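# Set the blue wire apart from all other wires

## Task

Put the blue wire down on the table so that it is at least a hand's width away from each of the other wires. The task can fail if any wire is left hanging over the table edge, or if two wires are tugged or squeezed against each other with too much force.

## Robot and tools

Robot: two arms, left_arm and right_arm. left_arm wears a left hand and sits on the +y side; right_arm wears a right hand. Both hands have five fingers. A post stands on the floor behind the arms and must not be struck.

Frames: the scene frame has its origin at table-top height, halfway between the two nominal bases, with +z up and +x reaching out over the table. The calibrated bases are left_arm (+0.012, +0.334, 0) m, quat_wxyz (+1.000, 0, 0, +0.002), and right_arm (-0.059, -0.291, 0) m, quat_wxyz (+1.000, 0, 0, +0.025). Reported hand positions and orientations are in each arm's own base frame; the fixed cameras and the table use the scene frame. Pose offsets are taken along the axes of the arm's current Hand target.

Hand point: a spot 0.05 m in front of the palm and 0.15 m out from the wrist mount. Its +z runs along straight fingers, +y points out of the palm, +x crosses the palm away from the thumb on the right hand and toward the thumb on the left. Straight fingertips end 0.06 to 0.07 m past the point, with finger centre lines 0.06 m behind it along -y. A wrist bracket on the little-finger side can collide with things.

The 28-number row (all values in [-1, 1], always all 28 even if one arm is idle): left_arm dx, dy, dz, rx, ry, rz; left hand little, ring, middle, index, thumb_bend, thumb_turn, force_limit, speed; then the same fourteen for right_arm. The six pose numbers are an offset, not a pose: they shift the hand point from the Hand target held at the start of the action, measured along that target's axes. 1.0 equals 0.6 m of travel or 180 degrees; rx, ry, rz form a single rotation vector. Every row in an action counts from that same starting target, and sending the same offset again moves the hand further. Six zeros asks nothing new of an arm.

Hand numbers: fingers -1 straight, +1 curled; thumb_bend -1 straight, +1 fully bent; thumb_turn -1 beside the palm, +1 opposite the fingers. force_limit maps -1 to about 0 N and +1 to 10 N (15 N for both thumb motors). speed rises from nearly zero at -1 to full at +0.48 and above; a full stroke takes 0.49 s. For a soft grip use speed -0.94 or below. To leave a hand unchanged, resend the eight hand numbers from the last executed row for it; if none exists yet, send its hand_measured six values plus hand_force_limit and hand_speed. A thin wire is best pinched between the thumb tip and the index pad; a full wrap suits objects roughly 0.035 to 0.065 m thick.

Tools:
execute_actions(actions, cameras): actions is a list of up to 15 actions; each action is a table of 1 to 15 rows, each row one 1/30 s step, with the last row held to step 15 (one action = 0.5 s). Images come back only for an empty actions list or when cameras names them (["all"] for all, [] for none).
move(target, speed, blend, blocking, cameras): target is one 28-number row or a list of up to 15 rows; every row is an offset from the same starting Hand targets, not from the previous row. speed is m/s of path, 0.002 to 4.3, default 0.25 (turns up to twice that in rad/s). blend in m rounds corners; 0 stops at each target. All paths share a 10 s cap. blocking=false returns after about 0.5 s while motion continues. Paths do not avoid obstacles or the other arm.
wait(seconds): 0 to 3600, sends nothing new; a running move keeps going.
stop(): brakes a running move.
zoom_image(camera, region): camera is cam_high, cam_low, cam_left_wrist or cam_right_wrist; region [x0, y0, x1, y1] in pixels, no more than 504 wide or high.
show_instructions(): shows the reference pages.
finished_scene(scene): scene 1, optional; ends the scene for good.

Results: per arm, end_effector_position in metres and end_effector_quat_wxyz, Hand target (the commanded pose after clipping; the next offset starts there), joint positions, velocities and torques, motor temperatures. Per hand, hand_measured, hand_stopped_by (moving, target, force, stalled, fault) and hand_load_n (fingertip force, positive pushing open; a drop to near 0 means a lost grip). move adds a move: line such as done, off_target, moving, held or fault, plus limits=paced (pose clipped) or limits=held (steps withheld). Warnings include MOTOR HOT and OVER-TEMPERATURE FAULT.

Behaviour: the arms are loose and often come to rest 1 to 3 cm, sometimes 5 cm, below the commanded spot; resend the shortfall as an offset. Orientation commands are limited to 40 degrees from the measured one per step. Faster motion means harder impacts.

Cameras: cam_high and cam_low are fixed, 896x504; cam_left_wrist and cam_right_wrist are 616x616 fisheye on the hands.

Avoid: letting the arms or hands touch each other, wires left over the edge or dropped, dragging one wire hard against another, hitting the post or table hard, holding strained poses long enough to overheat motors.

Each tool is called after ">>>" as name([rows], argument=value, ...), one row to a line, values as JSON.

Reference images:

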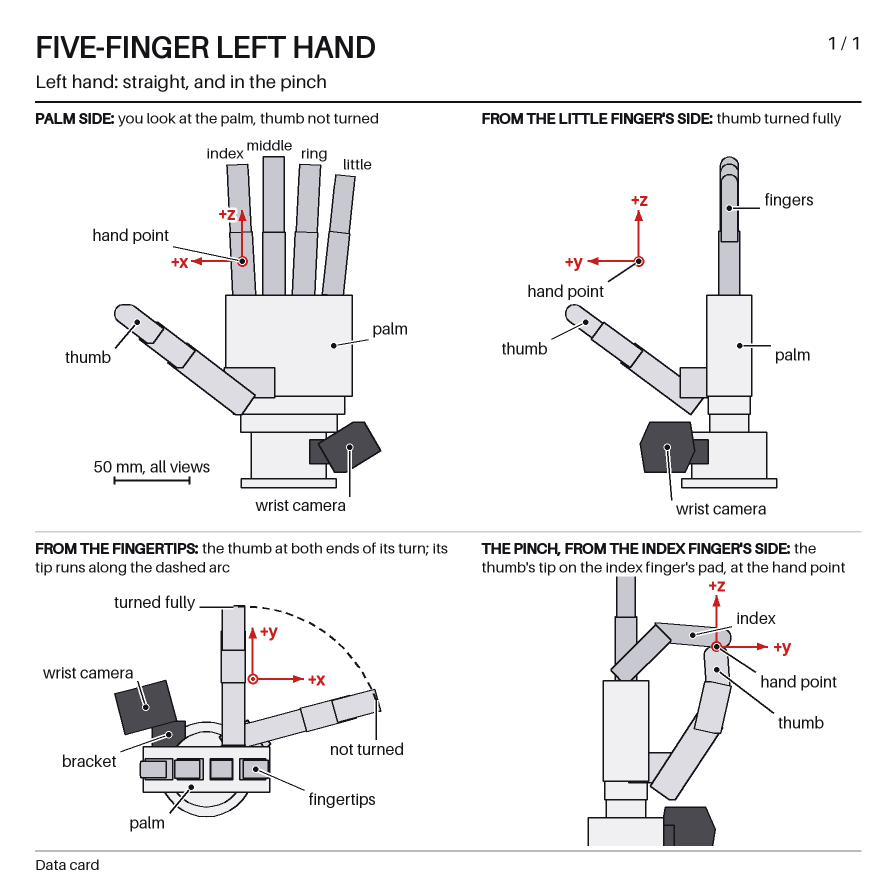

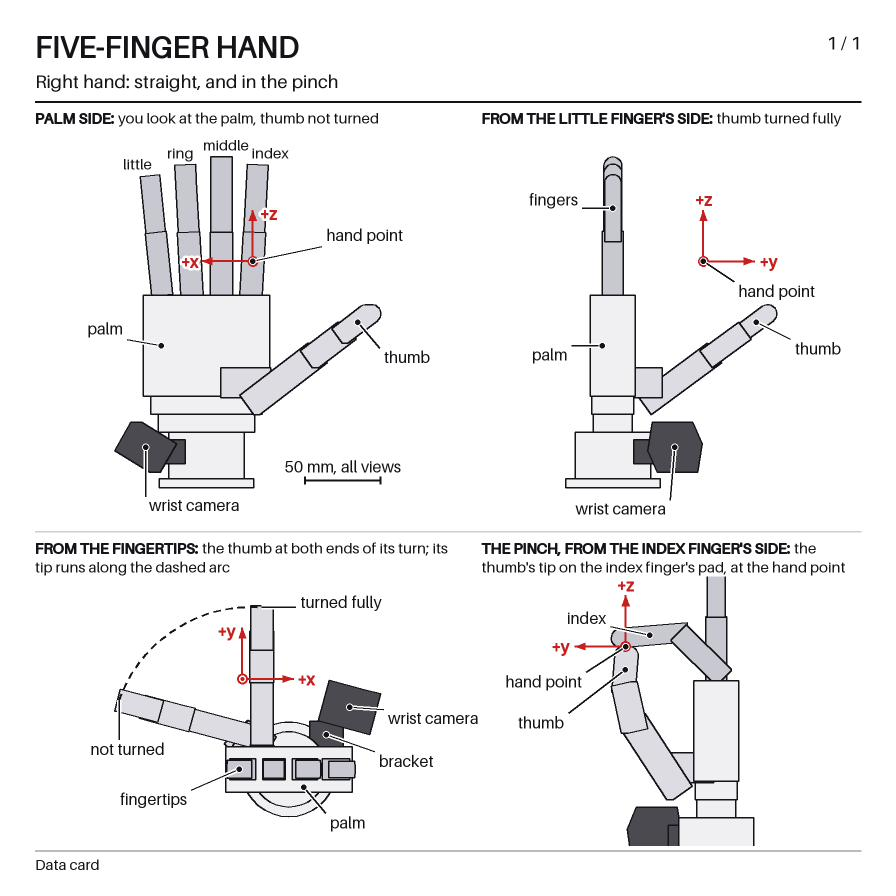

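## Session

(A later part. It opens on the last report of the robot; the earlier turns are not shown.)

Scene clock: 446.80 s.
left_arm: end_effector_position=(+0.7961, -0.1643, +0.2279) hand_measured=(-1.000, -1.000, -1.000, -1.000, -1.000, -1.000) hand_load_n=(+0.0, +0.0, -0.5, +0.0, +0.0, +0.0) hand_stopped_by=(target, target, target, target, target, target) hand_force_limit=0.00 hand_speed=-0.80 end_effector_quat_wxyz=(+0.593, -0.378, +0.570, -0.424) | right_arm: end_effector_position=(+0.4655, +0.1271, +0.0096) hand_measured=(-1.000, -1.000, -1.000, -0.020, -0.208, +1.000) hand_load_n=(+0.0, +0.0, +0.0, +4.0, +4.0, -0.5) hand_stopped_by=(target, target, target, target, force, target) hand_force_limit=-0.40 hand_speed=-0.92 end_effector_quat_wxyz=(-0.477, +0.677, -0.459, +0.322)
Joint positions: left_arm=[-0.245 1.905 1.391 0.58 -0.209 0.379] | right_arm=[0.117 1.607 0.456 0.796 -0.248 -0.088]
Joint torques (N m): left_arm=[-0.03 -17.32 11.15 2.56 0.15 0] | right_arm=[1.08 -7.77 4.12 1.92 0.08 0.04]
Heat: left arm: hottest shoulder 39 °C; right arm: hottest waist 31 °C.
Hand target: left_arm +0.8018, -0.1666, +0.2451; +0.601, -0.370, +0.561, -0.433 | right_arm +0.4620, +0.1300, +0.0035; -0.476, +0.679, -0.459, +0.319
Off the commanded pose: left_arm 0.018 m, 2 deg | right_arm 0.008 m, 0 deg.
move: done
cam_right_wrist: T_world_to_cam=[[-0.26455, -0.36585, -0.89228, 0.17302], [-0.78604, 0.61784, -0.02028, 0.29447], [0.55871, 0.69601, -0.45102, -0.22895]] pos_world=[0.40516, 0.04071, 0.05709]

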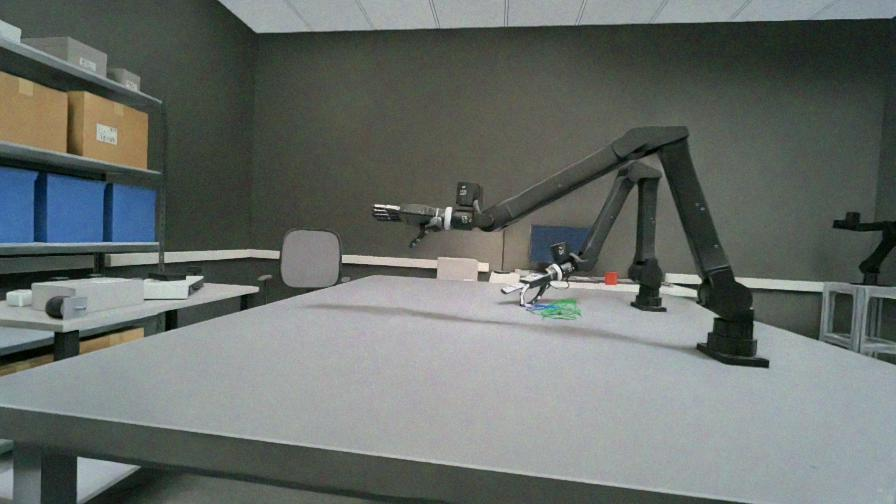

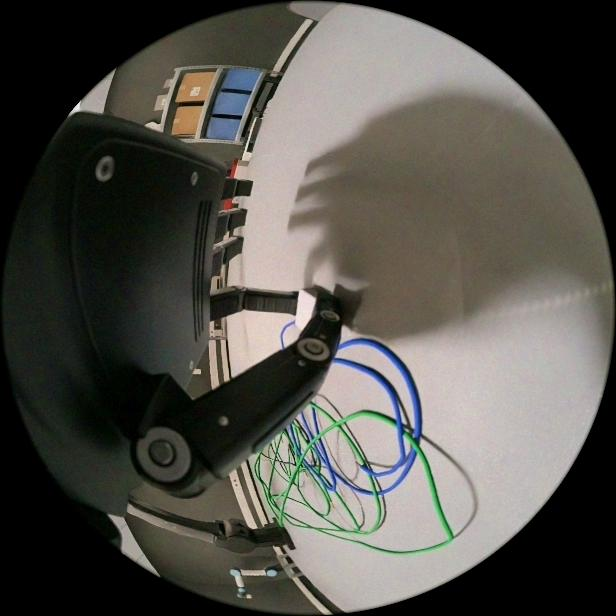

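>>> move(target=[0,0,0,0,0,0,-1,-1,-1,-1,-1,-1,0,-0.8,-0.0004,-0.0939,-0.0343,0,0,0,-1,-1,-1,-0.02,-0.2,1,-0.4,-0.92], speed=0.04, cameras=["cam_high","cam_low","cam_right_wrist"])

>>> zoom_image(camera="cam_right_wrist", region=[250, 250, 450, 450])

>>> zoom_image(camera="cam_low", region=[490, 260, 590, 330])

Scene clock: 455.03 s.
left_arm: end_effector_position=(+0.7961, -0.1643, +0.2279) hand_measured=(-1.000, -1.000, -1.000, -1.000, -1.000, -1.000) hand_load_n=(+0.0, +0.0, +0.0, +0.0, +0.0, -0.5) hand_stopped_by=(target, target, target, target, target, target) hand_force_limit=0.00 hand_speed=-0.80 end_effector_quat_wxyz=(+0.593, -0.378, +0.570, -0.424) | right_arm: end_effector_position=(+0.4489, +0.1271, +0.0463) hand_measured=(-1.000, -1.000, -1.000, -0.020, -0.206, +1.000) hand_load_n=(+0.0, +0.0, +0.0, +0.0, +0.0, +0.0) hand_stopped_by=(target, target, target, target, force, target) hand_force_limit=-0.40 hand_speed=-0.92 end_effector_quat_wxyz=(-0.466, +0.685, -0.467, +0.309)
Joint positions: left_arm=[-0.245 1.905 1.391 0.58 -0.209 0.379] | right_arm=[0.123 1.411 0.454 0.561 -0.244 -0.088]
Joint torques (N m): left_arm=[0.21 -17.38 11.17 2.56 0.13 0.02] | right_arm=[1.03 -8.64 8.47 0.88 -0.02 0.05]
Heat: left arm: hottest shoulder 39 °C; right arm: hottest waist 31 °C.
Hand target: left_arm +0.8018, -0.1666, +0.2451; +0.601, -0.370, +0.561, -0.433 | right_arm +0.4620, +0.1300, +0.0634; -0.476, +0.679, -0.459, +0.319
Off the commanded pose: left_arm 0.018 m, 2 deg | right_arm 0.022 m, 2 deg.
move: off_target (right_arm)
cam_right_wrist: T_world_to_cam=[[-0.29874, -0.37215, -0.87878, 0.21694], [-0.78746, 0.61633, 0.00669, 0.2816], [0.53913, 0.69401, -0.47718, -0.19283]] pos_world=[0.39052, 0.041, 0.09674]

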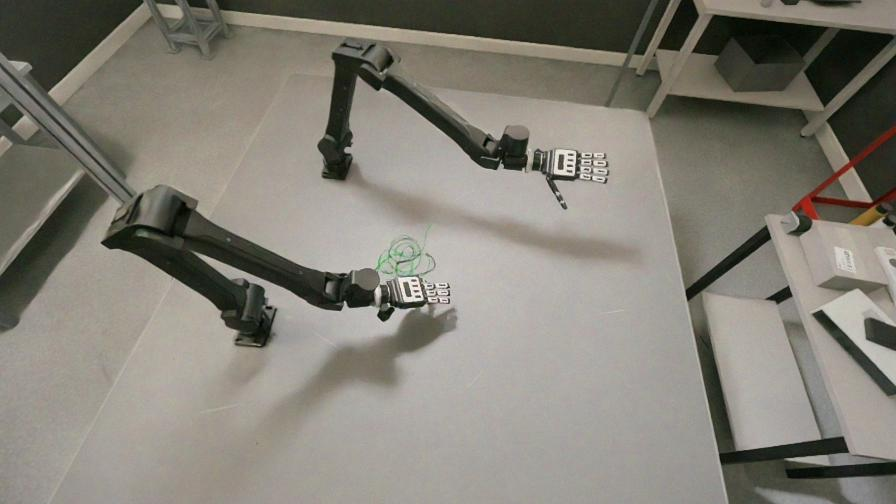

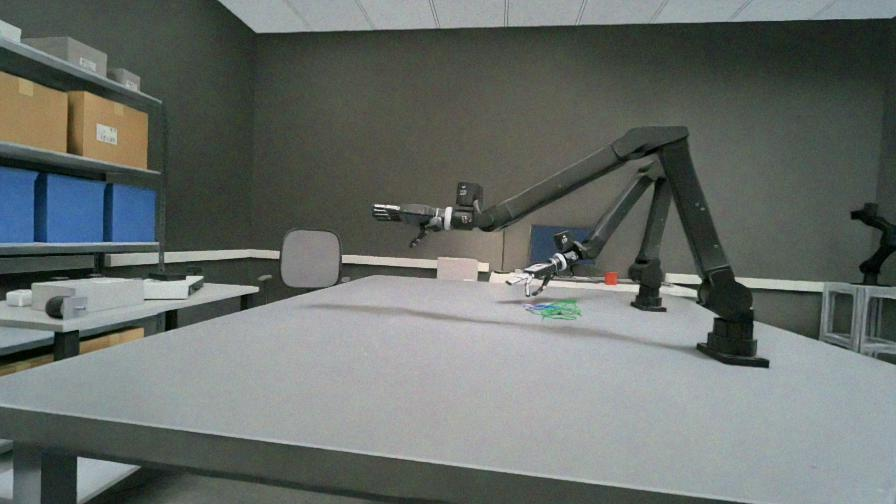

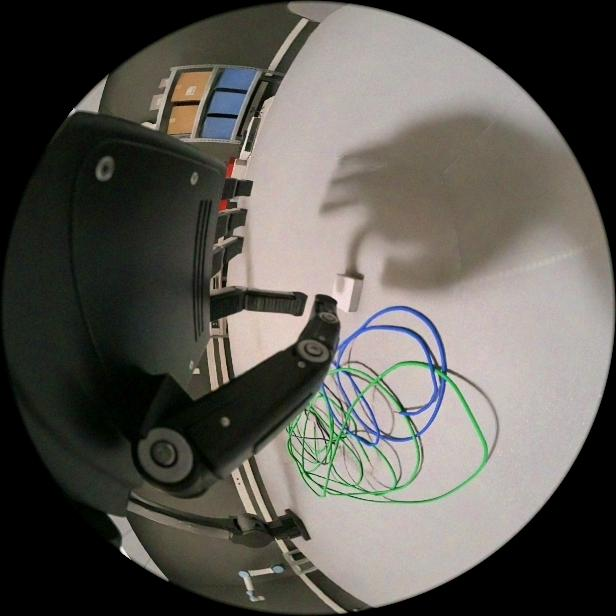

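Scaled by 2.520 from the camera's image (finer frame: 880x880).

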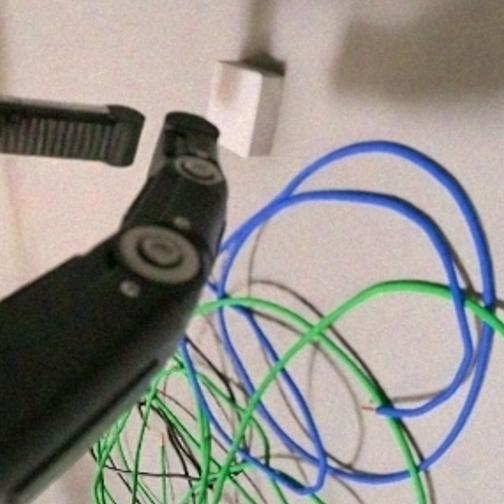

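Scaled by 5.040 from the camera's image (finer frame: 1280x720).

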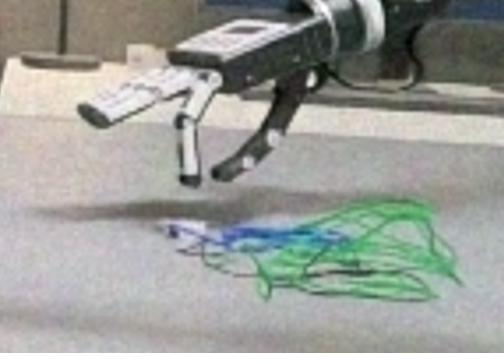

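>>> move([
  [0,0,0,0,0,0,-1,-1,-1,-1,-1,-1,0,-0.8,0.0028,-0.007,0.0192,0,0.0627,0.0235,-1,-1,-1,-0.2,-0.6,1,-0.4,-0.5],
], speed=0.06, cameras=["cam_right_wrist"])

>>> zoom_image(camera="cam_right_wrist", region=[250, 230, 450, 430])

Scene clock: 523.47 s.
left_arm: end_effector_position=(+0.7961, -0.1643, +0.2279) hand_measured=(-1.000, -1.000, -1.000, -1.000, -1.000, -1.000) hand_load_n=(+0.0, +0.0, +0.0, +0.0, +0.0, +0.0) hand_stopped_by=(target, target, target, target, target, target) hand_force_limit=0.00 hand_speed=-0.80 end_effector_quat_wxyz=(+0.593, -0.378, +0.570, -0.424) | right_arm: end_effector_position=(+0.4583, +0.1232, +0.0438) hand_measured=(-1.000, -1.000, -1.000, -0.200, -0.600, +1.000) hand_load_n=(+0.0, +0.0, -0.5, -0.5, +0.0, +0.0) hand_stopped_by=(target, target, target, target, target, target) hand_force_limit=-0.40 hand_speed=-0.50 end_effector_quat_wxyz=(-0.423, +0.639, -0.533, +0.359)
Joint positions: left_arm=[-0.245 1.905 1.391 0.58 -0.209 0.379] | right_arm=[0.214 1.411 0.454 0.561 0.039 0.007]
Joint torques (N m): left_arm=[0.21 -17.32 11.21 2.62 0.14 0.02] | right_arm=[1.2 -8.06 8.87 1.36 0.17 0.11]
Heat: left arm: hottest shoulder 39 °C; right arm: hottest elbow 34 °C.
Hand target: left_arm +0.8018, -0.1666, +0.2451; +0.601, -0.370, +0.561, -0.433 | right_arm +0.4740, +0.1330, +0.0634; -0.440, +0.627, -0.528, +0.367
Off the commanded pose: left_arm 0.018 m, 2 deg | right_arm 0.027 m, 3 deg.
move: off_target (right_arm)
cam_right_wrist: T_world_to_cam=[[-0.37591, -0.32192, -0.86894, 0.24492], [-0.64449, 0.7646, -0.00445, 0.20824], [0.66583, 0.55835, -0.4949, -0.237]] pos_world=[0.38408, 0.05195, 0.09645]

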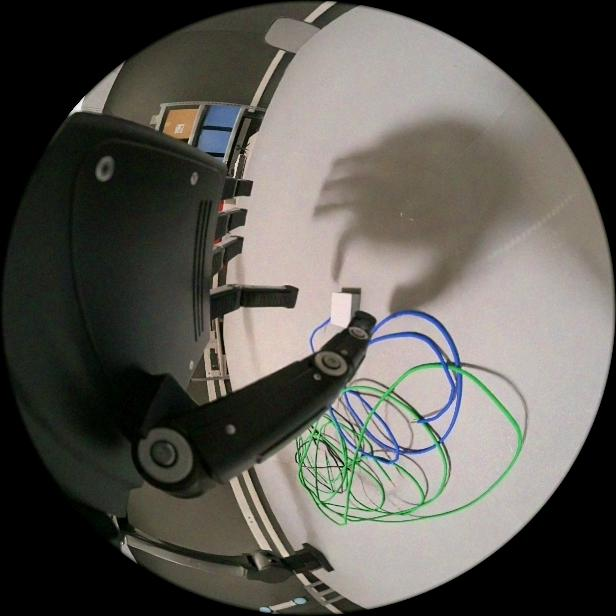

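Scaled by 2.520 from the camera's image (finer frame: 880x880).

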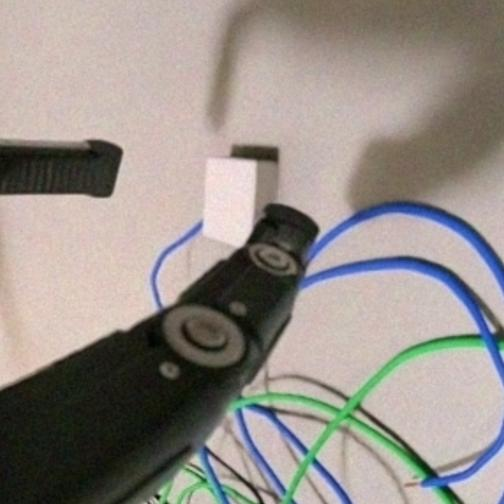

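>>> move(target=[0,0,0,0,0,0,-1,-1,-1,-1,-1,-1,0,-0.8,-0.011,0.0815,0.0068,0,0,0,-1,-1,-1,-0.12,-0.4,1,-0.4,-0.5], speed=0.05, cameras=["cam_right_wrist"])

>>> zoom_image(camera="cam_right_wrist", region=[270, 250, 390, 370])

Scene clock: 546.97 s.
left_arm: end_effector_position=(+0.7961, -0.1643, +0.2279) hand_measured=(-1.000, -1.000, -1.000, -1.000, -1.000, -1.000) hand_load_n=(+0.0, +0.0, +0.0, +0.0, +0.0, +0.0) hand_stopped_by=(target, target, target, target, target, target) hand_force_limit=0.00 hand_speed=-0.80 end_effector_quat_wxyz=(+0.593, -0.378, +0.570, -0.424) | right_arm: end_effector_position=(+0.4606, +0.1315, +0.0157) hand_measured=(-1.000, -1.000, -1.000, -0.120, -0.400, +1.000) hand_load_n=(+0.0, +0.0, -0.5, +0.0, -0.5, +0.0) hand_stopped_by=(target, target, target, target, target, target) hand_force_limit=-0.40 hand_speed=-0.50 end_effector_quat_wxyz=(-0.434, +0.630, -0.531, +0.365)
Joint positions: left_arm=[-0.245 1.905 1.391 0.58 -0.209 0.379] | right_arm=[0.237 1.544 0.429 0.748 0.062 0.026]
Joint torques (N m): left_arm=[-0.03 -17.73 11.1 2.61 0.15 0.01] | right_arm=[1.32 -7.59 4.59 2.36 0.16 0.11]
Heat: left arm: hottest elbow 40 °C; right arm: hottest elbow 34 °C.
Hand target: left_arm +0.8018, -0.1666, +0.2451; +0.601, -0.370, +0.561, -0.433 | right_arm +0.4600, +0.1375, +0.0162; -0.440, +0.627, -0.528, +0.367
Off the commanded pose: left_arm 0.018 m, 2 deg | right_arm 0.006 m, 1 deg.
move: done
cam_right_wrist: T_world_to_cam=[[-0.35356, -0.30682, -0.88366, 0.21195], [-0.64029, 0.76806, -0.0105, 0.20089], [0.68193, 0.56208, -0.46801, -0.26533]] pos_world=[0.3845, 0.05987, 0.06522]

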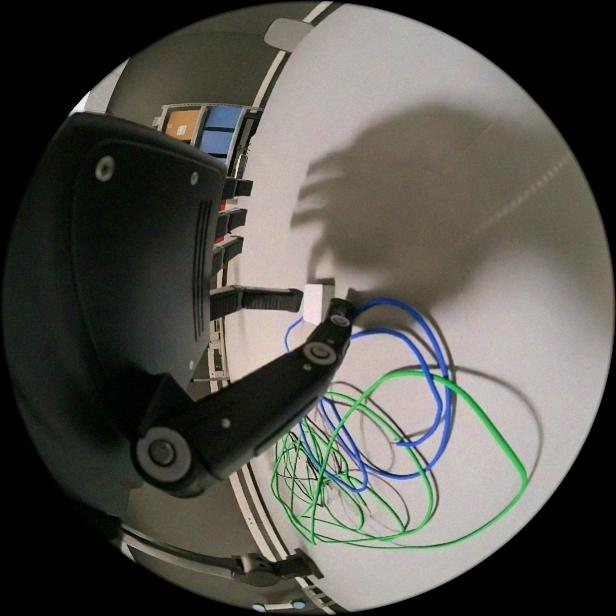

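Scaled by 4.200 from the camera's image (finer frame: 880x880).

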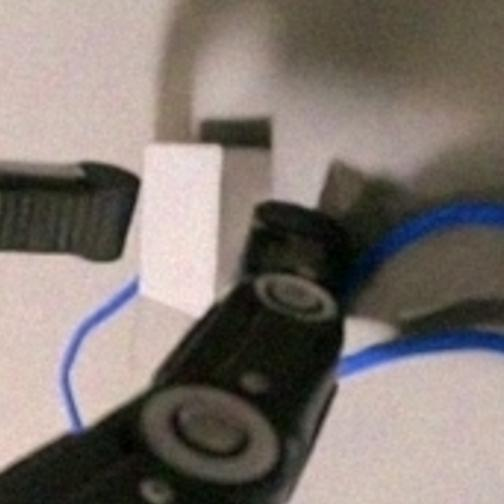

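>>> move([
  [0,0,0,0,0,0,-1,-1,-1,-1,-1,-1,0,-0.8,0.0001,0.0199,0.0073,0,0,0,-1,-1,-1,-0.08,-0.36,1,-0.4,-0.9],
  [0,0,0,0,0,0,-1,-1,-1,-1,-1,-1,0,-0.8,0.0001,0.0199,0.0073,0,0,0,-1,-1,-1,0.0,-0.3,1,-0.4,-0.92],
], speed=0.03, cameras=["cam_right_wrist"])

>>> zoom_image(camera="cam_right_wrist", region=[270, 250, 390, 370])

Scene clock: 558.43 s.
left_arm: end_effector_position=(+0.7961, -0.1643, +0.2279) hand_measured=(-1.000, -1.000, -1.000, -1.000, -1.000, -1.000) hand_load_n=(-0.5, +0.0, +0.0, +0.0, +0.0, +0.0) hand_stopped_by=(target, target, target, target, target, target) hand_force_limit=0.00 hand_speed=-0.80 end_effector_quat_wxyz=(+0.593, -0.378, +0.570, -0.424) | right_arm: end_effector_position=(+0.4638, +0.1325, +0.0103) hand_measured=(-1.000, -1.000, -1.000, -0.006, -0.300, +1.000) hand_load_n=(+0.0, +0.0, +0.0, +3.5, +0.0, -1.0) hand_stopped_by=(target, target, target, force, target, target) hand_force_limit=-0.40 hand_speed=-0.92 end_effector_quat_wxyz=(-0.442, +0.624, -0.528, +0.370)
Joint positions: left_arm=[-0.245 1.905 1.391 0.58 -0.209 0.379] | right_arm=[0.237 1.589 0.425 0.82 0.062 0.029]
Joint torques (N m): left_arm=[0.09 -17.44 11.23 2.56 0.13 0] | right_arm=[1.26 -7.06 4.21 1.81 0.16 0.07]
Heat: left arm: hottest elbow 40 °C; right arm: hottest elbow 33 °C.
Hand target: left_arm +0.8018, -0.1666, +0.2451; +0.601, -0.370, +0.561, -0.433 | right_arm +0.4601, +0.1375, +0.0034; -0.440, +0.627, -0.528, +0.367
Off the commanded pose: left_arm 0.018 m, 2 deg | right_arm 0.009 m, 1 deg.
move: done; target 2's new numbers were sent with right_arm's hand 0.011 m and 1 deg from that target
cam_right_wrist: T_world_to_cam=[[-0.33438, -0.29917, -0.89369, 0.19884], [-0.63919, 0.76883, -0.01822, 0.20168], [0.69255, 0.56515, -0.44831, -0.27612]] pos_world=[0.38662, 0.06048, 0.05759]

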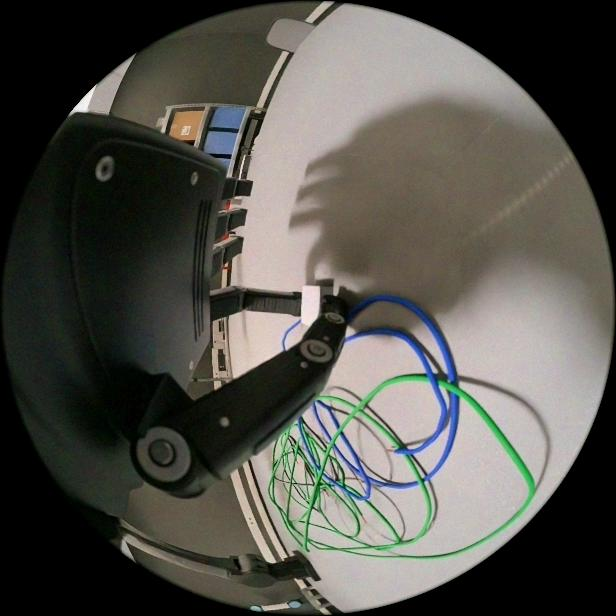

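Scaled by 4.200 from the camera's image (finer frame: 880x880).

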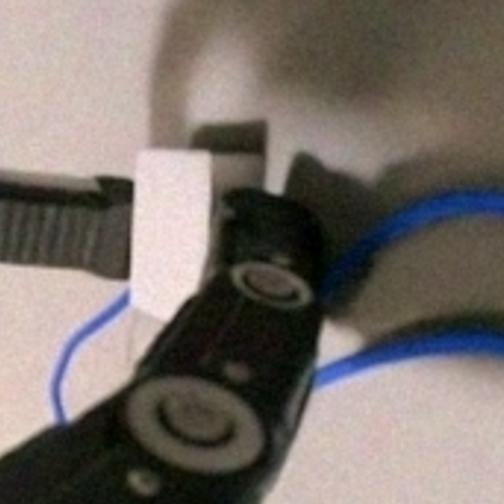

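>>> move([
  [0,0,0,0,0,0,-1,-1,-1,-1,-1,-1,0,-0.8,0,0,0,0,0,0,-1,-1,-1,0.0,-0.1,1,-0.3,-0.92],
], speed=0.03, cameras=["cam_right_wrist"])

>>> zoom_image(camera="cam_right_wrist", region=[270, 250, 390, 370])

Scene clock: 565.20 s.
left_arm: end_effector_position=(+0.7961, -0.1643, +0.2279) hand_measured=(-1.000, -1.000, -1.000, -1.000, -1.000, -1.000) hand_load_n=(+0.0, +0.0, +0.0, +0.0, +0.0, +0.0) hand_stopped_by=(target, target, target, target, target, target) hand_force_limit=0.00 hand_speed=-0.80 end_effector_quat_wxyz=(+0.593, -0.378, +0.570, -0.424) | right_arm: end_effector_position=(+0.4636, +0.1332, +0.0103) hand_measured=(-1.000, -1.000, -1.000, -0.008, -0.236, +1.000) hand_load_n=(+0.0, +0.0, +0.0, +6.0, +5.0, -2.0) hand_stopped_by=(target, target, target, force, force, target) hand_force_limit=-0.30 hand_speed=-0.92 end_effector_quat_wxyz=(-0.442, +0.624, -0.528, +0.369)
Joint positions: left_arm=[-0.245 1.905 1.391 0.58 -0.209 0.379] | right_arm=[0.238 1.589 0.425 0.82 0.062 0.029]
Joint torques (N m): left_arm=[0.21 -17.32 11.18 2.56 0.15 0.02] | right_arm=[1.2 -7.12 4.19 1.81 0.16 0.06]
Heat: left arm: hottest elbow 40 °C; right arm: hottest elbow 33 °C.
Hand target: left_arm +0.8018, -0.1666, +0.2451; +0.601, -0.370, +0.561, -0.433 | right_arm +0.4601, +0.1375, +0.0034; -0.440, +0.627, -0.528, +0.367
Off the commanded pose: left_arm 0.018 m, 2 deg | right_arm 0.009 m, 1 deg.
move: done
cam_right_wrist: T_world_to_cam=[[-0.33395, -0.29968, -0.89368, 0.19885], [-0.64035, 0.76787, -0.01821, 0.20166], [0.69169, 0.56619, -0.44833, -0.27612]] pos_world=[0.38652, 0.06108, 0.05759]

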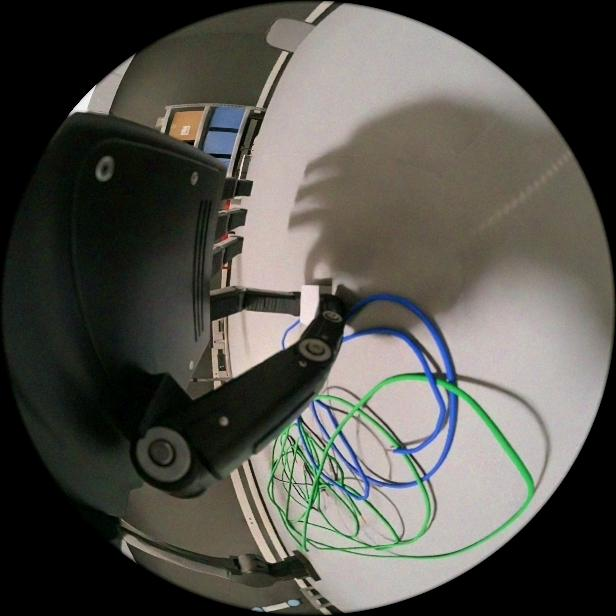

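Scaled by 4.200 from the camera's image (finer frame: 880x880).

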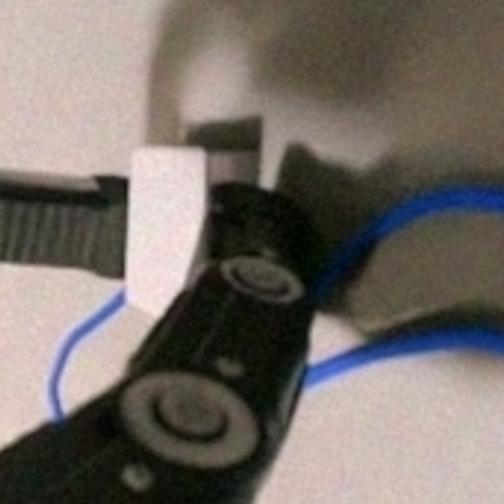

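>>> move([
  [0,0,0,0,0,0,-1,-1,-1,-1,-1,-1,0,-0.8,0.0026,-0.0761,-0.0104,0,0,0,-1,-1,-1,0.0,-0.1,1,-0.3,-0.92],
], speed=0.03, cameras=["cam_high","cam_low","cam_right_wrist"])

>>> zoom_image(camera="cam_right_wrist", region=[250, 230, 450, 430])

Scene clock: 573.43 s.
left_arm: end_effector_position=(+0.7961, -0.1643, +0.2279) hand_measured=(-1.000, -1.000, -1.000, -1.000, -1.000, -1.000) hand_load_n=(+0.0, +0.0, +0.0, -0.5, +0.0, +0.0) hand_stopped_by=(target, target, target, target, target, target) hand_force_limit=0.00 hand_speed=-0.80 end_effector_quat_wxyz=(+0.593, -0.378, +0.570, -0.424) | right_arm: end_effector_position=(+0.4495, +0.1321, +0.0259) hand_measured=(-1.000, -1.000, -1.000, -0.006, -0.234, +1.000) hand_load_n=(+0.0, +0.0, +0.0, -0.5, +0.0, +0.5) hand_stopped_by=(target, target, target, force, force, target) hand_force_limit=-0.30 hand_speed=-0.92 end_effector_quat_wxyz=(-0.425, +0.637, -0.537, +0.354)
Joint positions: left_arm=[-0.245 1.905 1.391 0.58 -0.209 0.379] | right_arm=[0.243 1.461 0.425 0.636 0.062 0.032]
Joint torques (N m): left_arm=[0.15 -17.32 11.18 2.56 0.14 0.02] | right_arm=[0.67 -8.94 9.09 0.9 -0.13 0.01]
Heat: left arm: hottest elbow 40 °C; right arm: hottest elbow 32 °C.
Hand target: left_arm +0.8018, -0.1666, +0.2451; +0.601, -0.370, +0.561, -0.433 | right_arm +0.4701, +0.1374, +0.0484; -0.440, +0.627, -0.528, +0.367
Off the commanded pose: left_arm 0.018 m, 2 deg | right_arm 0.031 m, 3 deg.
move: off_target (right_arm)
cam_right_wrist: T_world_to_cam=[[-0.38198, -0.31041, -0.87048, 0.23007], [-0.64327, 0.76558, 0.00928, 0.19453], [0.66355, 0.5635, -0.49211, -0.24468]] pos_world=[0.37538, 0.06036, 0.07806]

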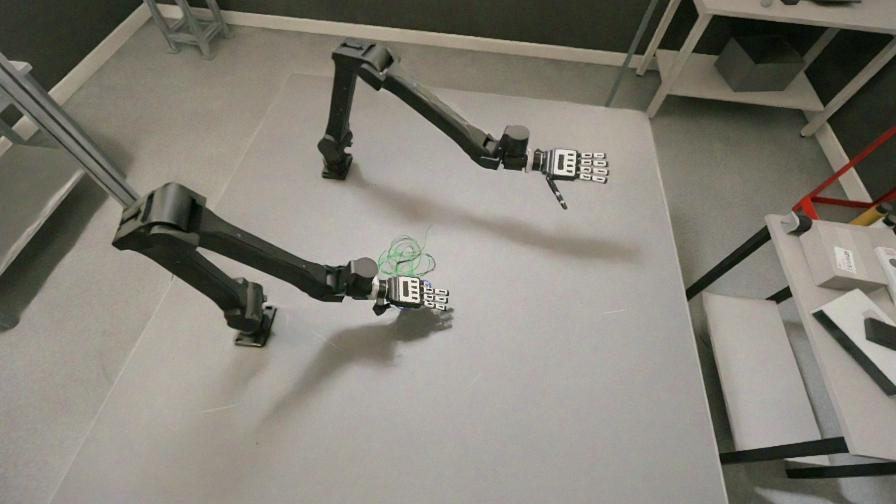

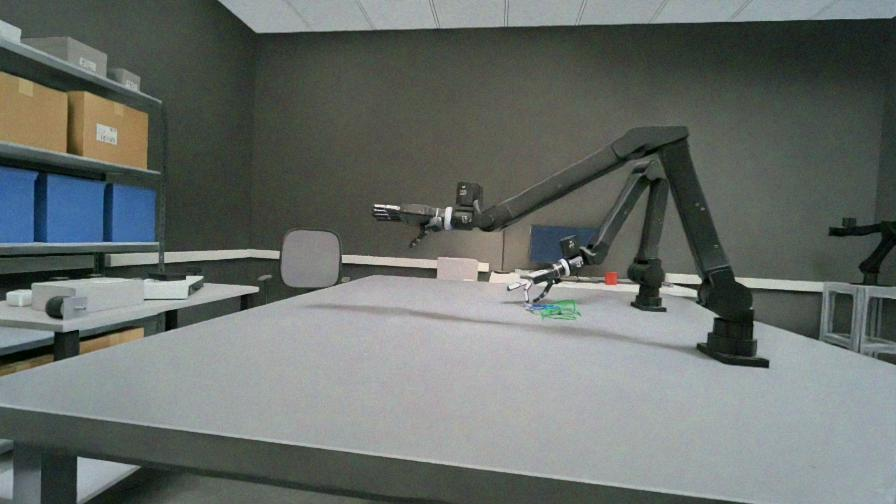

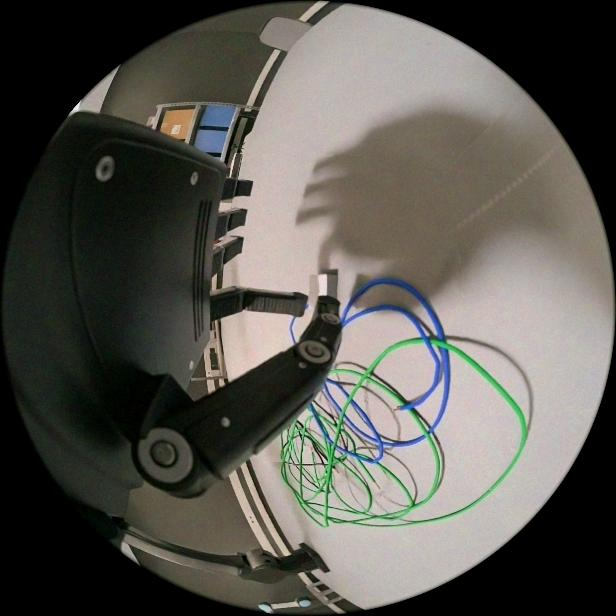

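Scaled by 2.520 from the camera's image (finer frame: 880x880).

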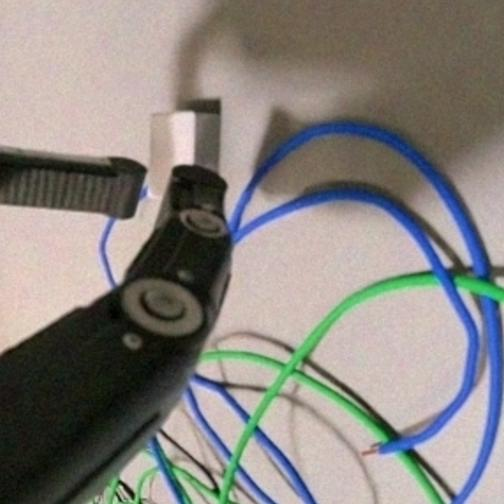

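>>> move([
  [0,0,0,0,0,0,-1,-1,-1,-1,-1,-1,0,-0.8,0.0,-0.009,0.01,-0.0667,0,0,-1,-1,-1,-0.15,-0.4,1,-0.3,-0.5],
], speed=0.05, cameras=["cam_right_wrist"])

>>> zoom_image(camera="cam_right_wrist", region=[250, 230, 450, 430])

Scene clock: 650.77 s.
left_arm: end_effector_position=(+0.7961, -0.1643, +0.2279) hand_measured=(-1.000, -1.000, -1.000, -1.000, -1.000, -1.000) hand_load_n=(+0.0, +0.0, +0.0, -0.5, +0.0, +0.0) hand_stopped_by=(target, target, target, target, target, target) hand_force_limit=0.00 hand_speed=-0.80 end_effector_quat_wxyz=(+0.593, -0.378, +0.570, -0.424) | right_arm: end_effector_position=(+0.4533, +0.1356, +0.0247) hand_measured=(-1.000, -1.000, -1.000, -0.150, -0.400, +1.000) hand_load_n=(+0.0, -0.5, +0.0, +0.0, +0.0, +0.0) hand_stopped_by=(target, target, target, target, target, target) hand_force_limit=-0.30 hand_speed=-0.50 end_effector_quat_wxyz=(-0.353, +0.683, -0.567, +0.295)
Joint positions: left_arm=[-0.245 1.905 1.391 0.58 -0.209 0.379] | right_arm=[0.243 1.424 0.577 0.233 0.049 0.032]
Joint torques (N m): left_arm=[-0.09 -17.49 11.17 2.65 0.16 0.02] | right_arm=[-0.03 -9.88 10.76 0.69 -0.2 0.1]
Heat: left arm: hottest elbow 40 °C; right arm: hottest elbow 33 °C.
Hand target: left_arm +0.8018, -0.1666, +0.2451; +0.601, -0.370, +0.561, -0.433 | right_arm +0.4774, +0.1387, +0.0515; -0.372, +0.669, -0.564, +0.309
Off the commanded pose: left_arm 0.018 m, 2 deg | right_arm 0.036 m, 3 deg.
move: off_target (right_arm)
cam_right_wrist: T_world_to_cam=[[-0.54984, -0.35285, -0.75708, 0.31065], [-0.63901, 0.76141, 0.10922, 0.1906], [0.53791, 0.54383, -0.64413, -0.18632]] pos_world=[0.39283, 0.06582, 0.09436]

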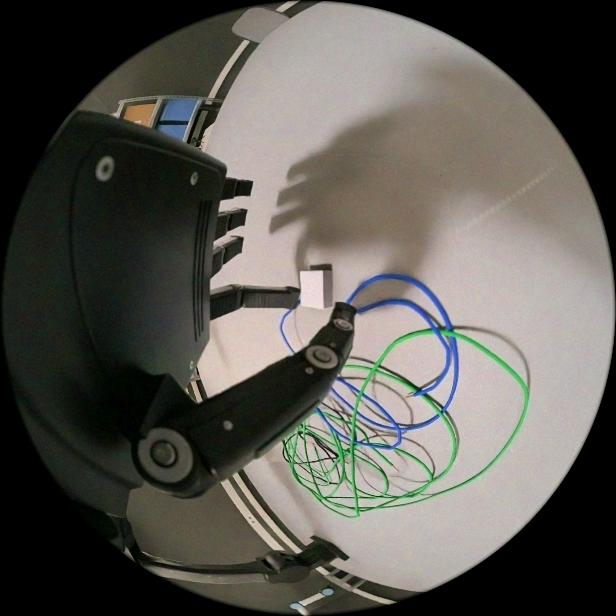

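Scaled by 2.520 from the camera's image (finer frame: 880x880).

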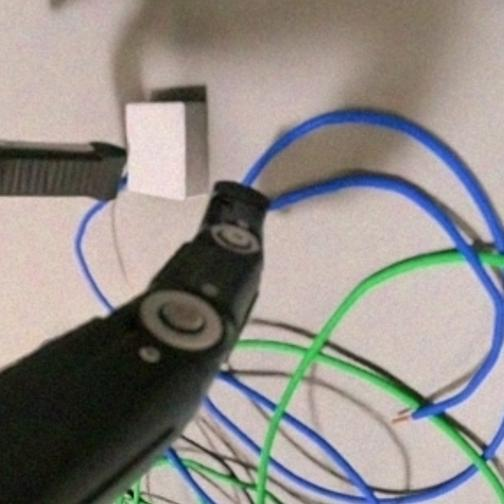

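>>> move([
  [0,0,0,0,0,0,-1,-1,-1,-1,-1,-1,0,-0.8,-0.0023,0.0628,0.0237,0,0,0,-1,-1,-1,-0.15,-0.4,1,-0.3,-0.5],
], speed=0.04, cameras=["cam_right_wrist"])

>>> zoom_image(camera="cam_right_wrist", region=[270, 250, 390, 370])

Scene clock: 666.20 s.
left_arm: end_effector_position=(+0.7961, -0.1643, +0.2279) hand_measured=(-1.000, -1.000, -1.000, -1.000, -1.000, -1.000) hand_load_n=(+0.0, +0.0, +0.0, +0.0, +0.0, +0.0) hand_stopped_by=(target, target, target, target, target, target) hand_force_limit=0.00 hand_speed=-0.80 end_effector_quat_wxyz=(+0.593, -0.378, +0.570, -0.424) | right_arm: end_effector_position=(+0.4680, +0.1387, +0.0152) hand_measured=(-1.000, -1.000, -1.000, -0.150, -0.400, +1.000) hand_load_n=(+0.0, +0.0, +0.0, -1.5, +0.0, +0.0) hand_stopped_by=(target, target, target, target, target, target) hand_force_limit=-0.30 hand_speed=-0.50 end_effector_quat_wxyz=(-0.370, +0.673, -0.563, +0.306)
Joint positions: left_arm=[-0.245 1.905 1.391 0.58 -0.209 0.379] | right_arm=[0.241 1.492 0.577 0.345 0.049 0.036]
Joint torques (N m): left_arm=[0.03 -17.67 11.25 2.54 0.13 0.01] | right_arm=[0.44 -8 5.81 2.21 0.01 0.1]
Heat: left arm: hottest elbow 40 °C; right arm: hottest elbow 34 °C.
Hand target: left_arm +0.8018, -0.1666, +0.2451; +0.601, -0.370, +0.561, -0.433 | right_arm +0.4693, +0.1389, +0.0120; -0.372, +0.669, -0.564, +0.309
Off the commanded pose: left_arm 0.018 m, 2 deg | right_arm 0.003 m, 1 deg.
move: done
cam_right_wrist: T_world_to_cam=[[-0.51849, -0.33953, -0.78478, 0.29663], [-0.64018, 0.76257, 0.09303, 0.19926], [0.56686, 0.55064, -0.61275, -0.21715]] pos_world=[0.40446, 0.06833, 0.0812]

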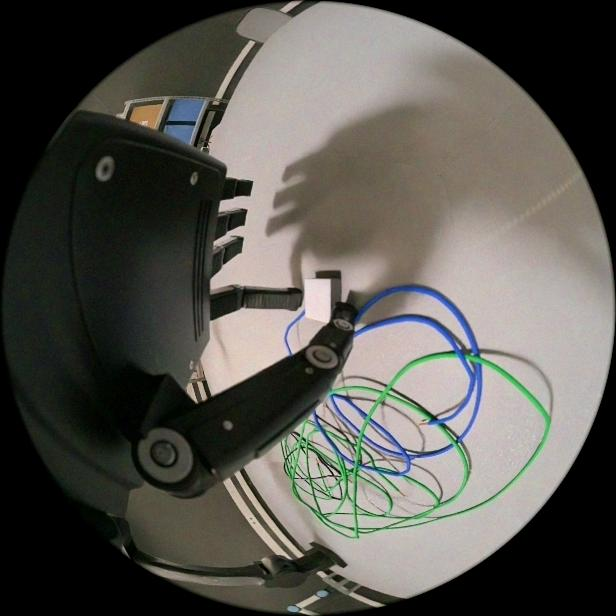

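Scaled by 4.200 from the camera's image (finer frame: 880x880).

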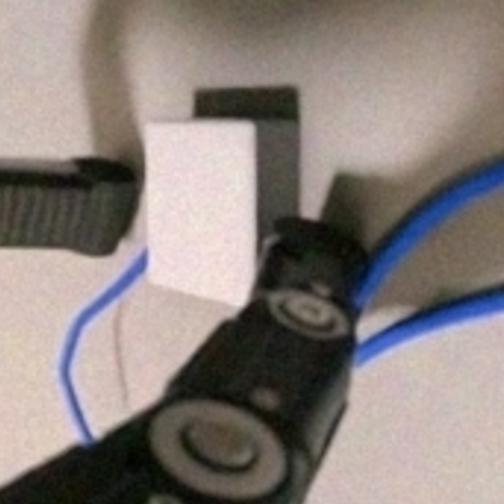

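>>> move([
  [0,0,0,0,0,0,-1,-1,-1,-1,-1,-1,0,-0.8,0.0034,0.0068,0.0065,0,0,0,-1,-1,-1,-0.1,-0.37,1,-0.3,-0.8],
], speed=0.03, cameras=["cam_right_wrist"])

>>> zoom_image(camera="cam_right_wrist", region=[270, 250, 390, 370])

Scene clock: 678.47 s.
left_arm: end_effector_position=(+0.7961, -0.1643, +0.2279) hand_measured=(-1.000, -1.000, -1.000, -1.000, -1.000, -1.000) hand_load_n=(+0.0, +0.0, +0.0, +0.0, +0.0, +0.0) hand_stopped_by=(target, target, target, target, target, target) hand_force_limit=0.00 hand_speed=-0.80 end_effector_quat_wxyz=(+0.593, -0.378, +0.570, -0.424) | right_arm: end_effector_position=(+0.4681, +0.1395, +0.0143) hand_measured=(-1.000, -1.000, -1.000, -0.100, -0.374, +1.000) hand_load_n=(+0.0, +0.0, +0.0, +3.0, +5.0, +0.0) hand_stopped_by=(target, target, target, target, force, target) hand_force_limit=-0.30 hand_speed=-0.80 end_effector_quat_wxyz=(-0.373, +0.672, -0.561, +0.308)
Joint positions: left_arm=[-0.245 1.905 1.391 0.58 -0.209 0.379] | right_arm=[0.243 1.496 0.571 0.365 0.049 0.036]
Joint torques (N m): left_arm=[-0.03 -17.32 11.18 2.51 0.15 0.02] | right_arm=[-0.03 -6.77 6.06 2.22 -0.16 0.06]
Heat: left arm: hottest elbow 40 °C; right arm: hottest elbow 33 °C.
Hand target: left_arm +0.8018, -0.1666, +0.2451; +0.601, -0.370, +0.561, -0.433 | right_arm +0.4708, +0.1371, +0.0065; -0.372, +0.669, -0.564, +0.309
Off the commanded pose: left_arm 0.018 m, 2 deg | right_arm 0.009 m, 0 deg.
move: done
cam_right_wrist: T_world_to_cam=[[-0.51097, -0.3386, -0.7901, 0.29259], [-0.64216, 0.76139, 0.08899, 0.19992], [0.57144, 0.55284, -0.60648, -0.22063]] pos_world=[0.40396, 0.06883, 0.07958]

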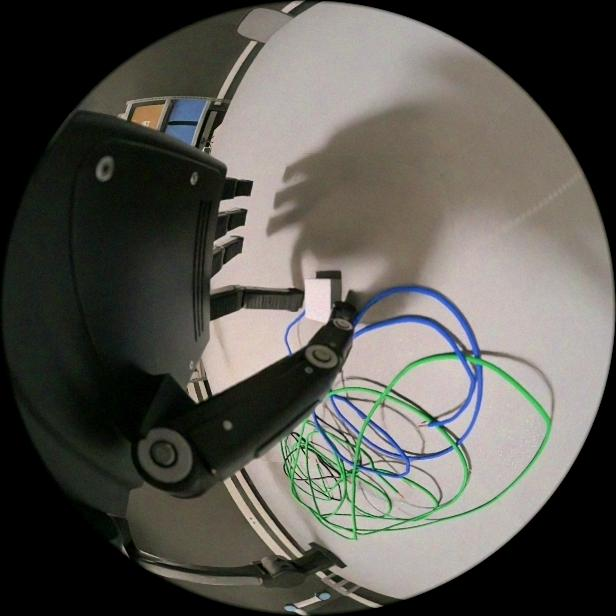

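Scaled by 4.200 from the camera's image (finer frame: 880x880).

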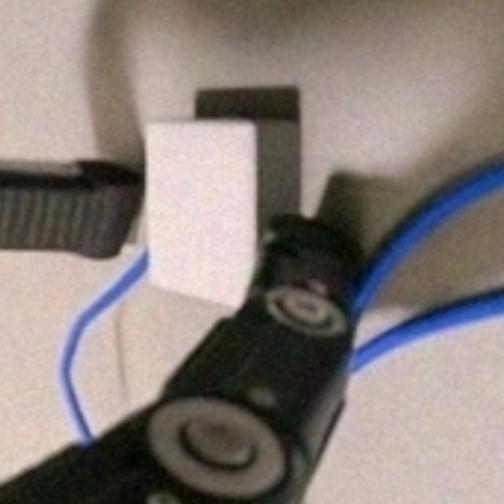

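>>> zoom_image(camera="cam_right_wrist", region=[400, 310, 500, 410])

>>> zoom_image(camera="cam_right_wrist", region=[320, 370, 440, 490])

Scaled by 5.040 from the camera's image (finer frame: 880x880).

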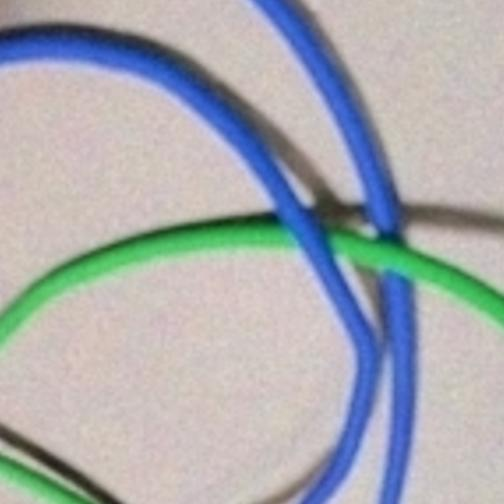

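Scaled by 4.200 from the camera's image (finer frame: 880x880).

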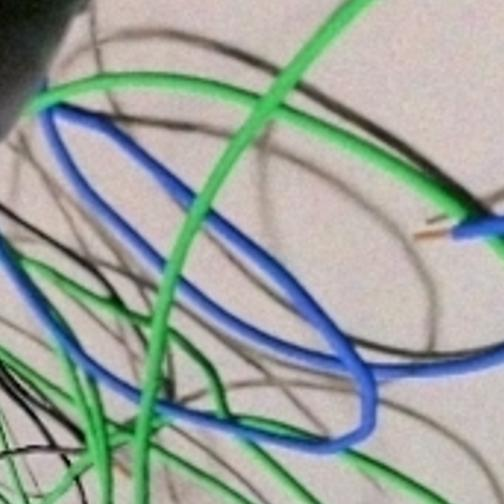

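>>> move([
  [0,0,0,0,0,0,-1,-1,-1,-1,-1,-1,0,-0.8,0,0,0,0,0,0,-1,-1,-1,-0.2,-0.4,1,-0.3,-0.8],
  [0,0,0,0,0,0,-1,-1,-1,-1,-1,-1,0,-0.8,-0.042,-0.0992,-0.0253,0,-0.0942,-0.0589,-1,-1,-1,-0.2,-0.4,1,-0.3,-0.8],
  [0,0,0,0,0,0,-1,-1,-1,-1,-1,-1,0,-0.8,-0.042,-0.0992,-0.0253,0,-0.0942,-0.0589,-1,-1,-1,0.1,-0.15,0.6,-0.5,-0.6],
], speed=0.04, cameras=["cam_right_wrist"])

>>> zoom_image(camera="cam_right_wrist", region=[250, 230, 450, 430])

Scene clock: 767.57 s.
left_arm: end_effector_position=(+0.7961, -0.1643, +0.2279) hand_measured=(-1.000, -1.000, -1.000, -1.000, -1.000, -1.000) hand_load_n=(+0.0, +0.0, +0.0, +0.0, +0.0, +0.0) hand_stopped_by=(target, target, target, target, target, target) hand_force_limit=0.00 hand_speed=-0.80 end_effector_quat_wxyz=(+0.593, -0.378, +0.570, -0.424) | right_arm: end_effector_position=(+0.4588, +0.1667, +0.0359) hand_measured=(-1.000, -1.000, -1.000, +0.100, -0.150, +0.600) hand_load_n=(+0.0, +0.0, +0.0, +0.0, +0.0, +0.0) hand_stopped_by=(target, target, target, target, target, target) hand_force_limit=-0.50 hand_speed=-0.60 end_effector_quat_wxyz=(-0.405, +0.765, -0.452, +0.217)
Joint positions: left_arm=[-0.245 1.905 1.391 0.58 -0.209 0.379] | right_arm=[0.198 1.469 0.672 0.151 -0.28 -0.165]
Joint torques (N m): left_arm=[0.26 -17.55 11.26 2.47 0.12 0] | right_arm=[-0.26 -11.34 11.22 0.68 -0.41 -0.14]
Heat: left arm: hottest elbow 41 °C; right arm: hottest elbow 32 °C.
Hand target: left_arm +0.8018, -0.1666, +0.2451; +0.601, -0.370, +0.561, -0.433 | right_arm +0.4849, +0.1649, +0.0651; -0.421, +0.757, -0.439, +0.240
Off the commanded pose: left_arm 0.018 m, 2 deg | right_arm 0.039 m, 4 deg.
move: off_target (right_arm); target 3's new numbers were sent with right_arm's hand 0.039 m and 4 deg from that target
cam_right_wrist: T_world_to_cam=[[-0.41794, -0.49205, -0.76369, 0.29611], [-0.85207, 0.5039, 0.14164, 0.30876], [0.31513, 0.70991, -0.62986, -0.125]] pos_world=[0.42623, 0.07885, 0.10367]

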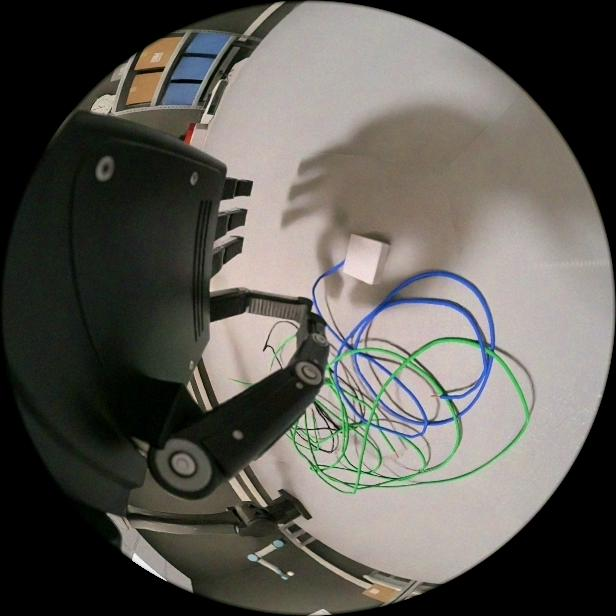

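Scaled by 2.520 from the camera's image (finer frame: 880x880).

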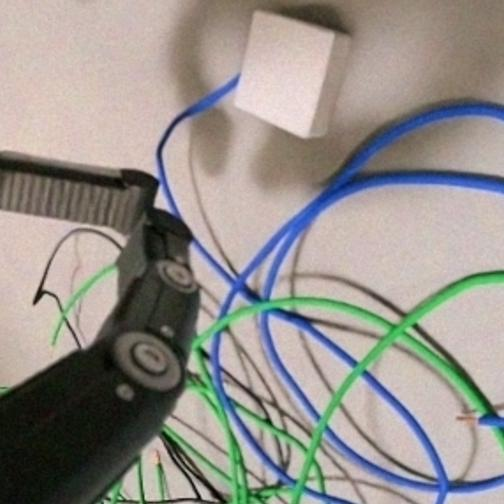

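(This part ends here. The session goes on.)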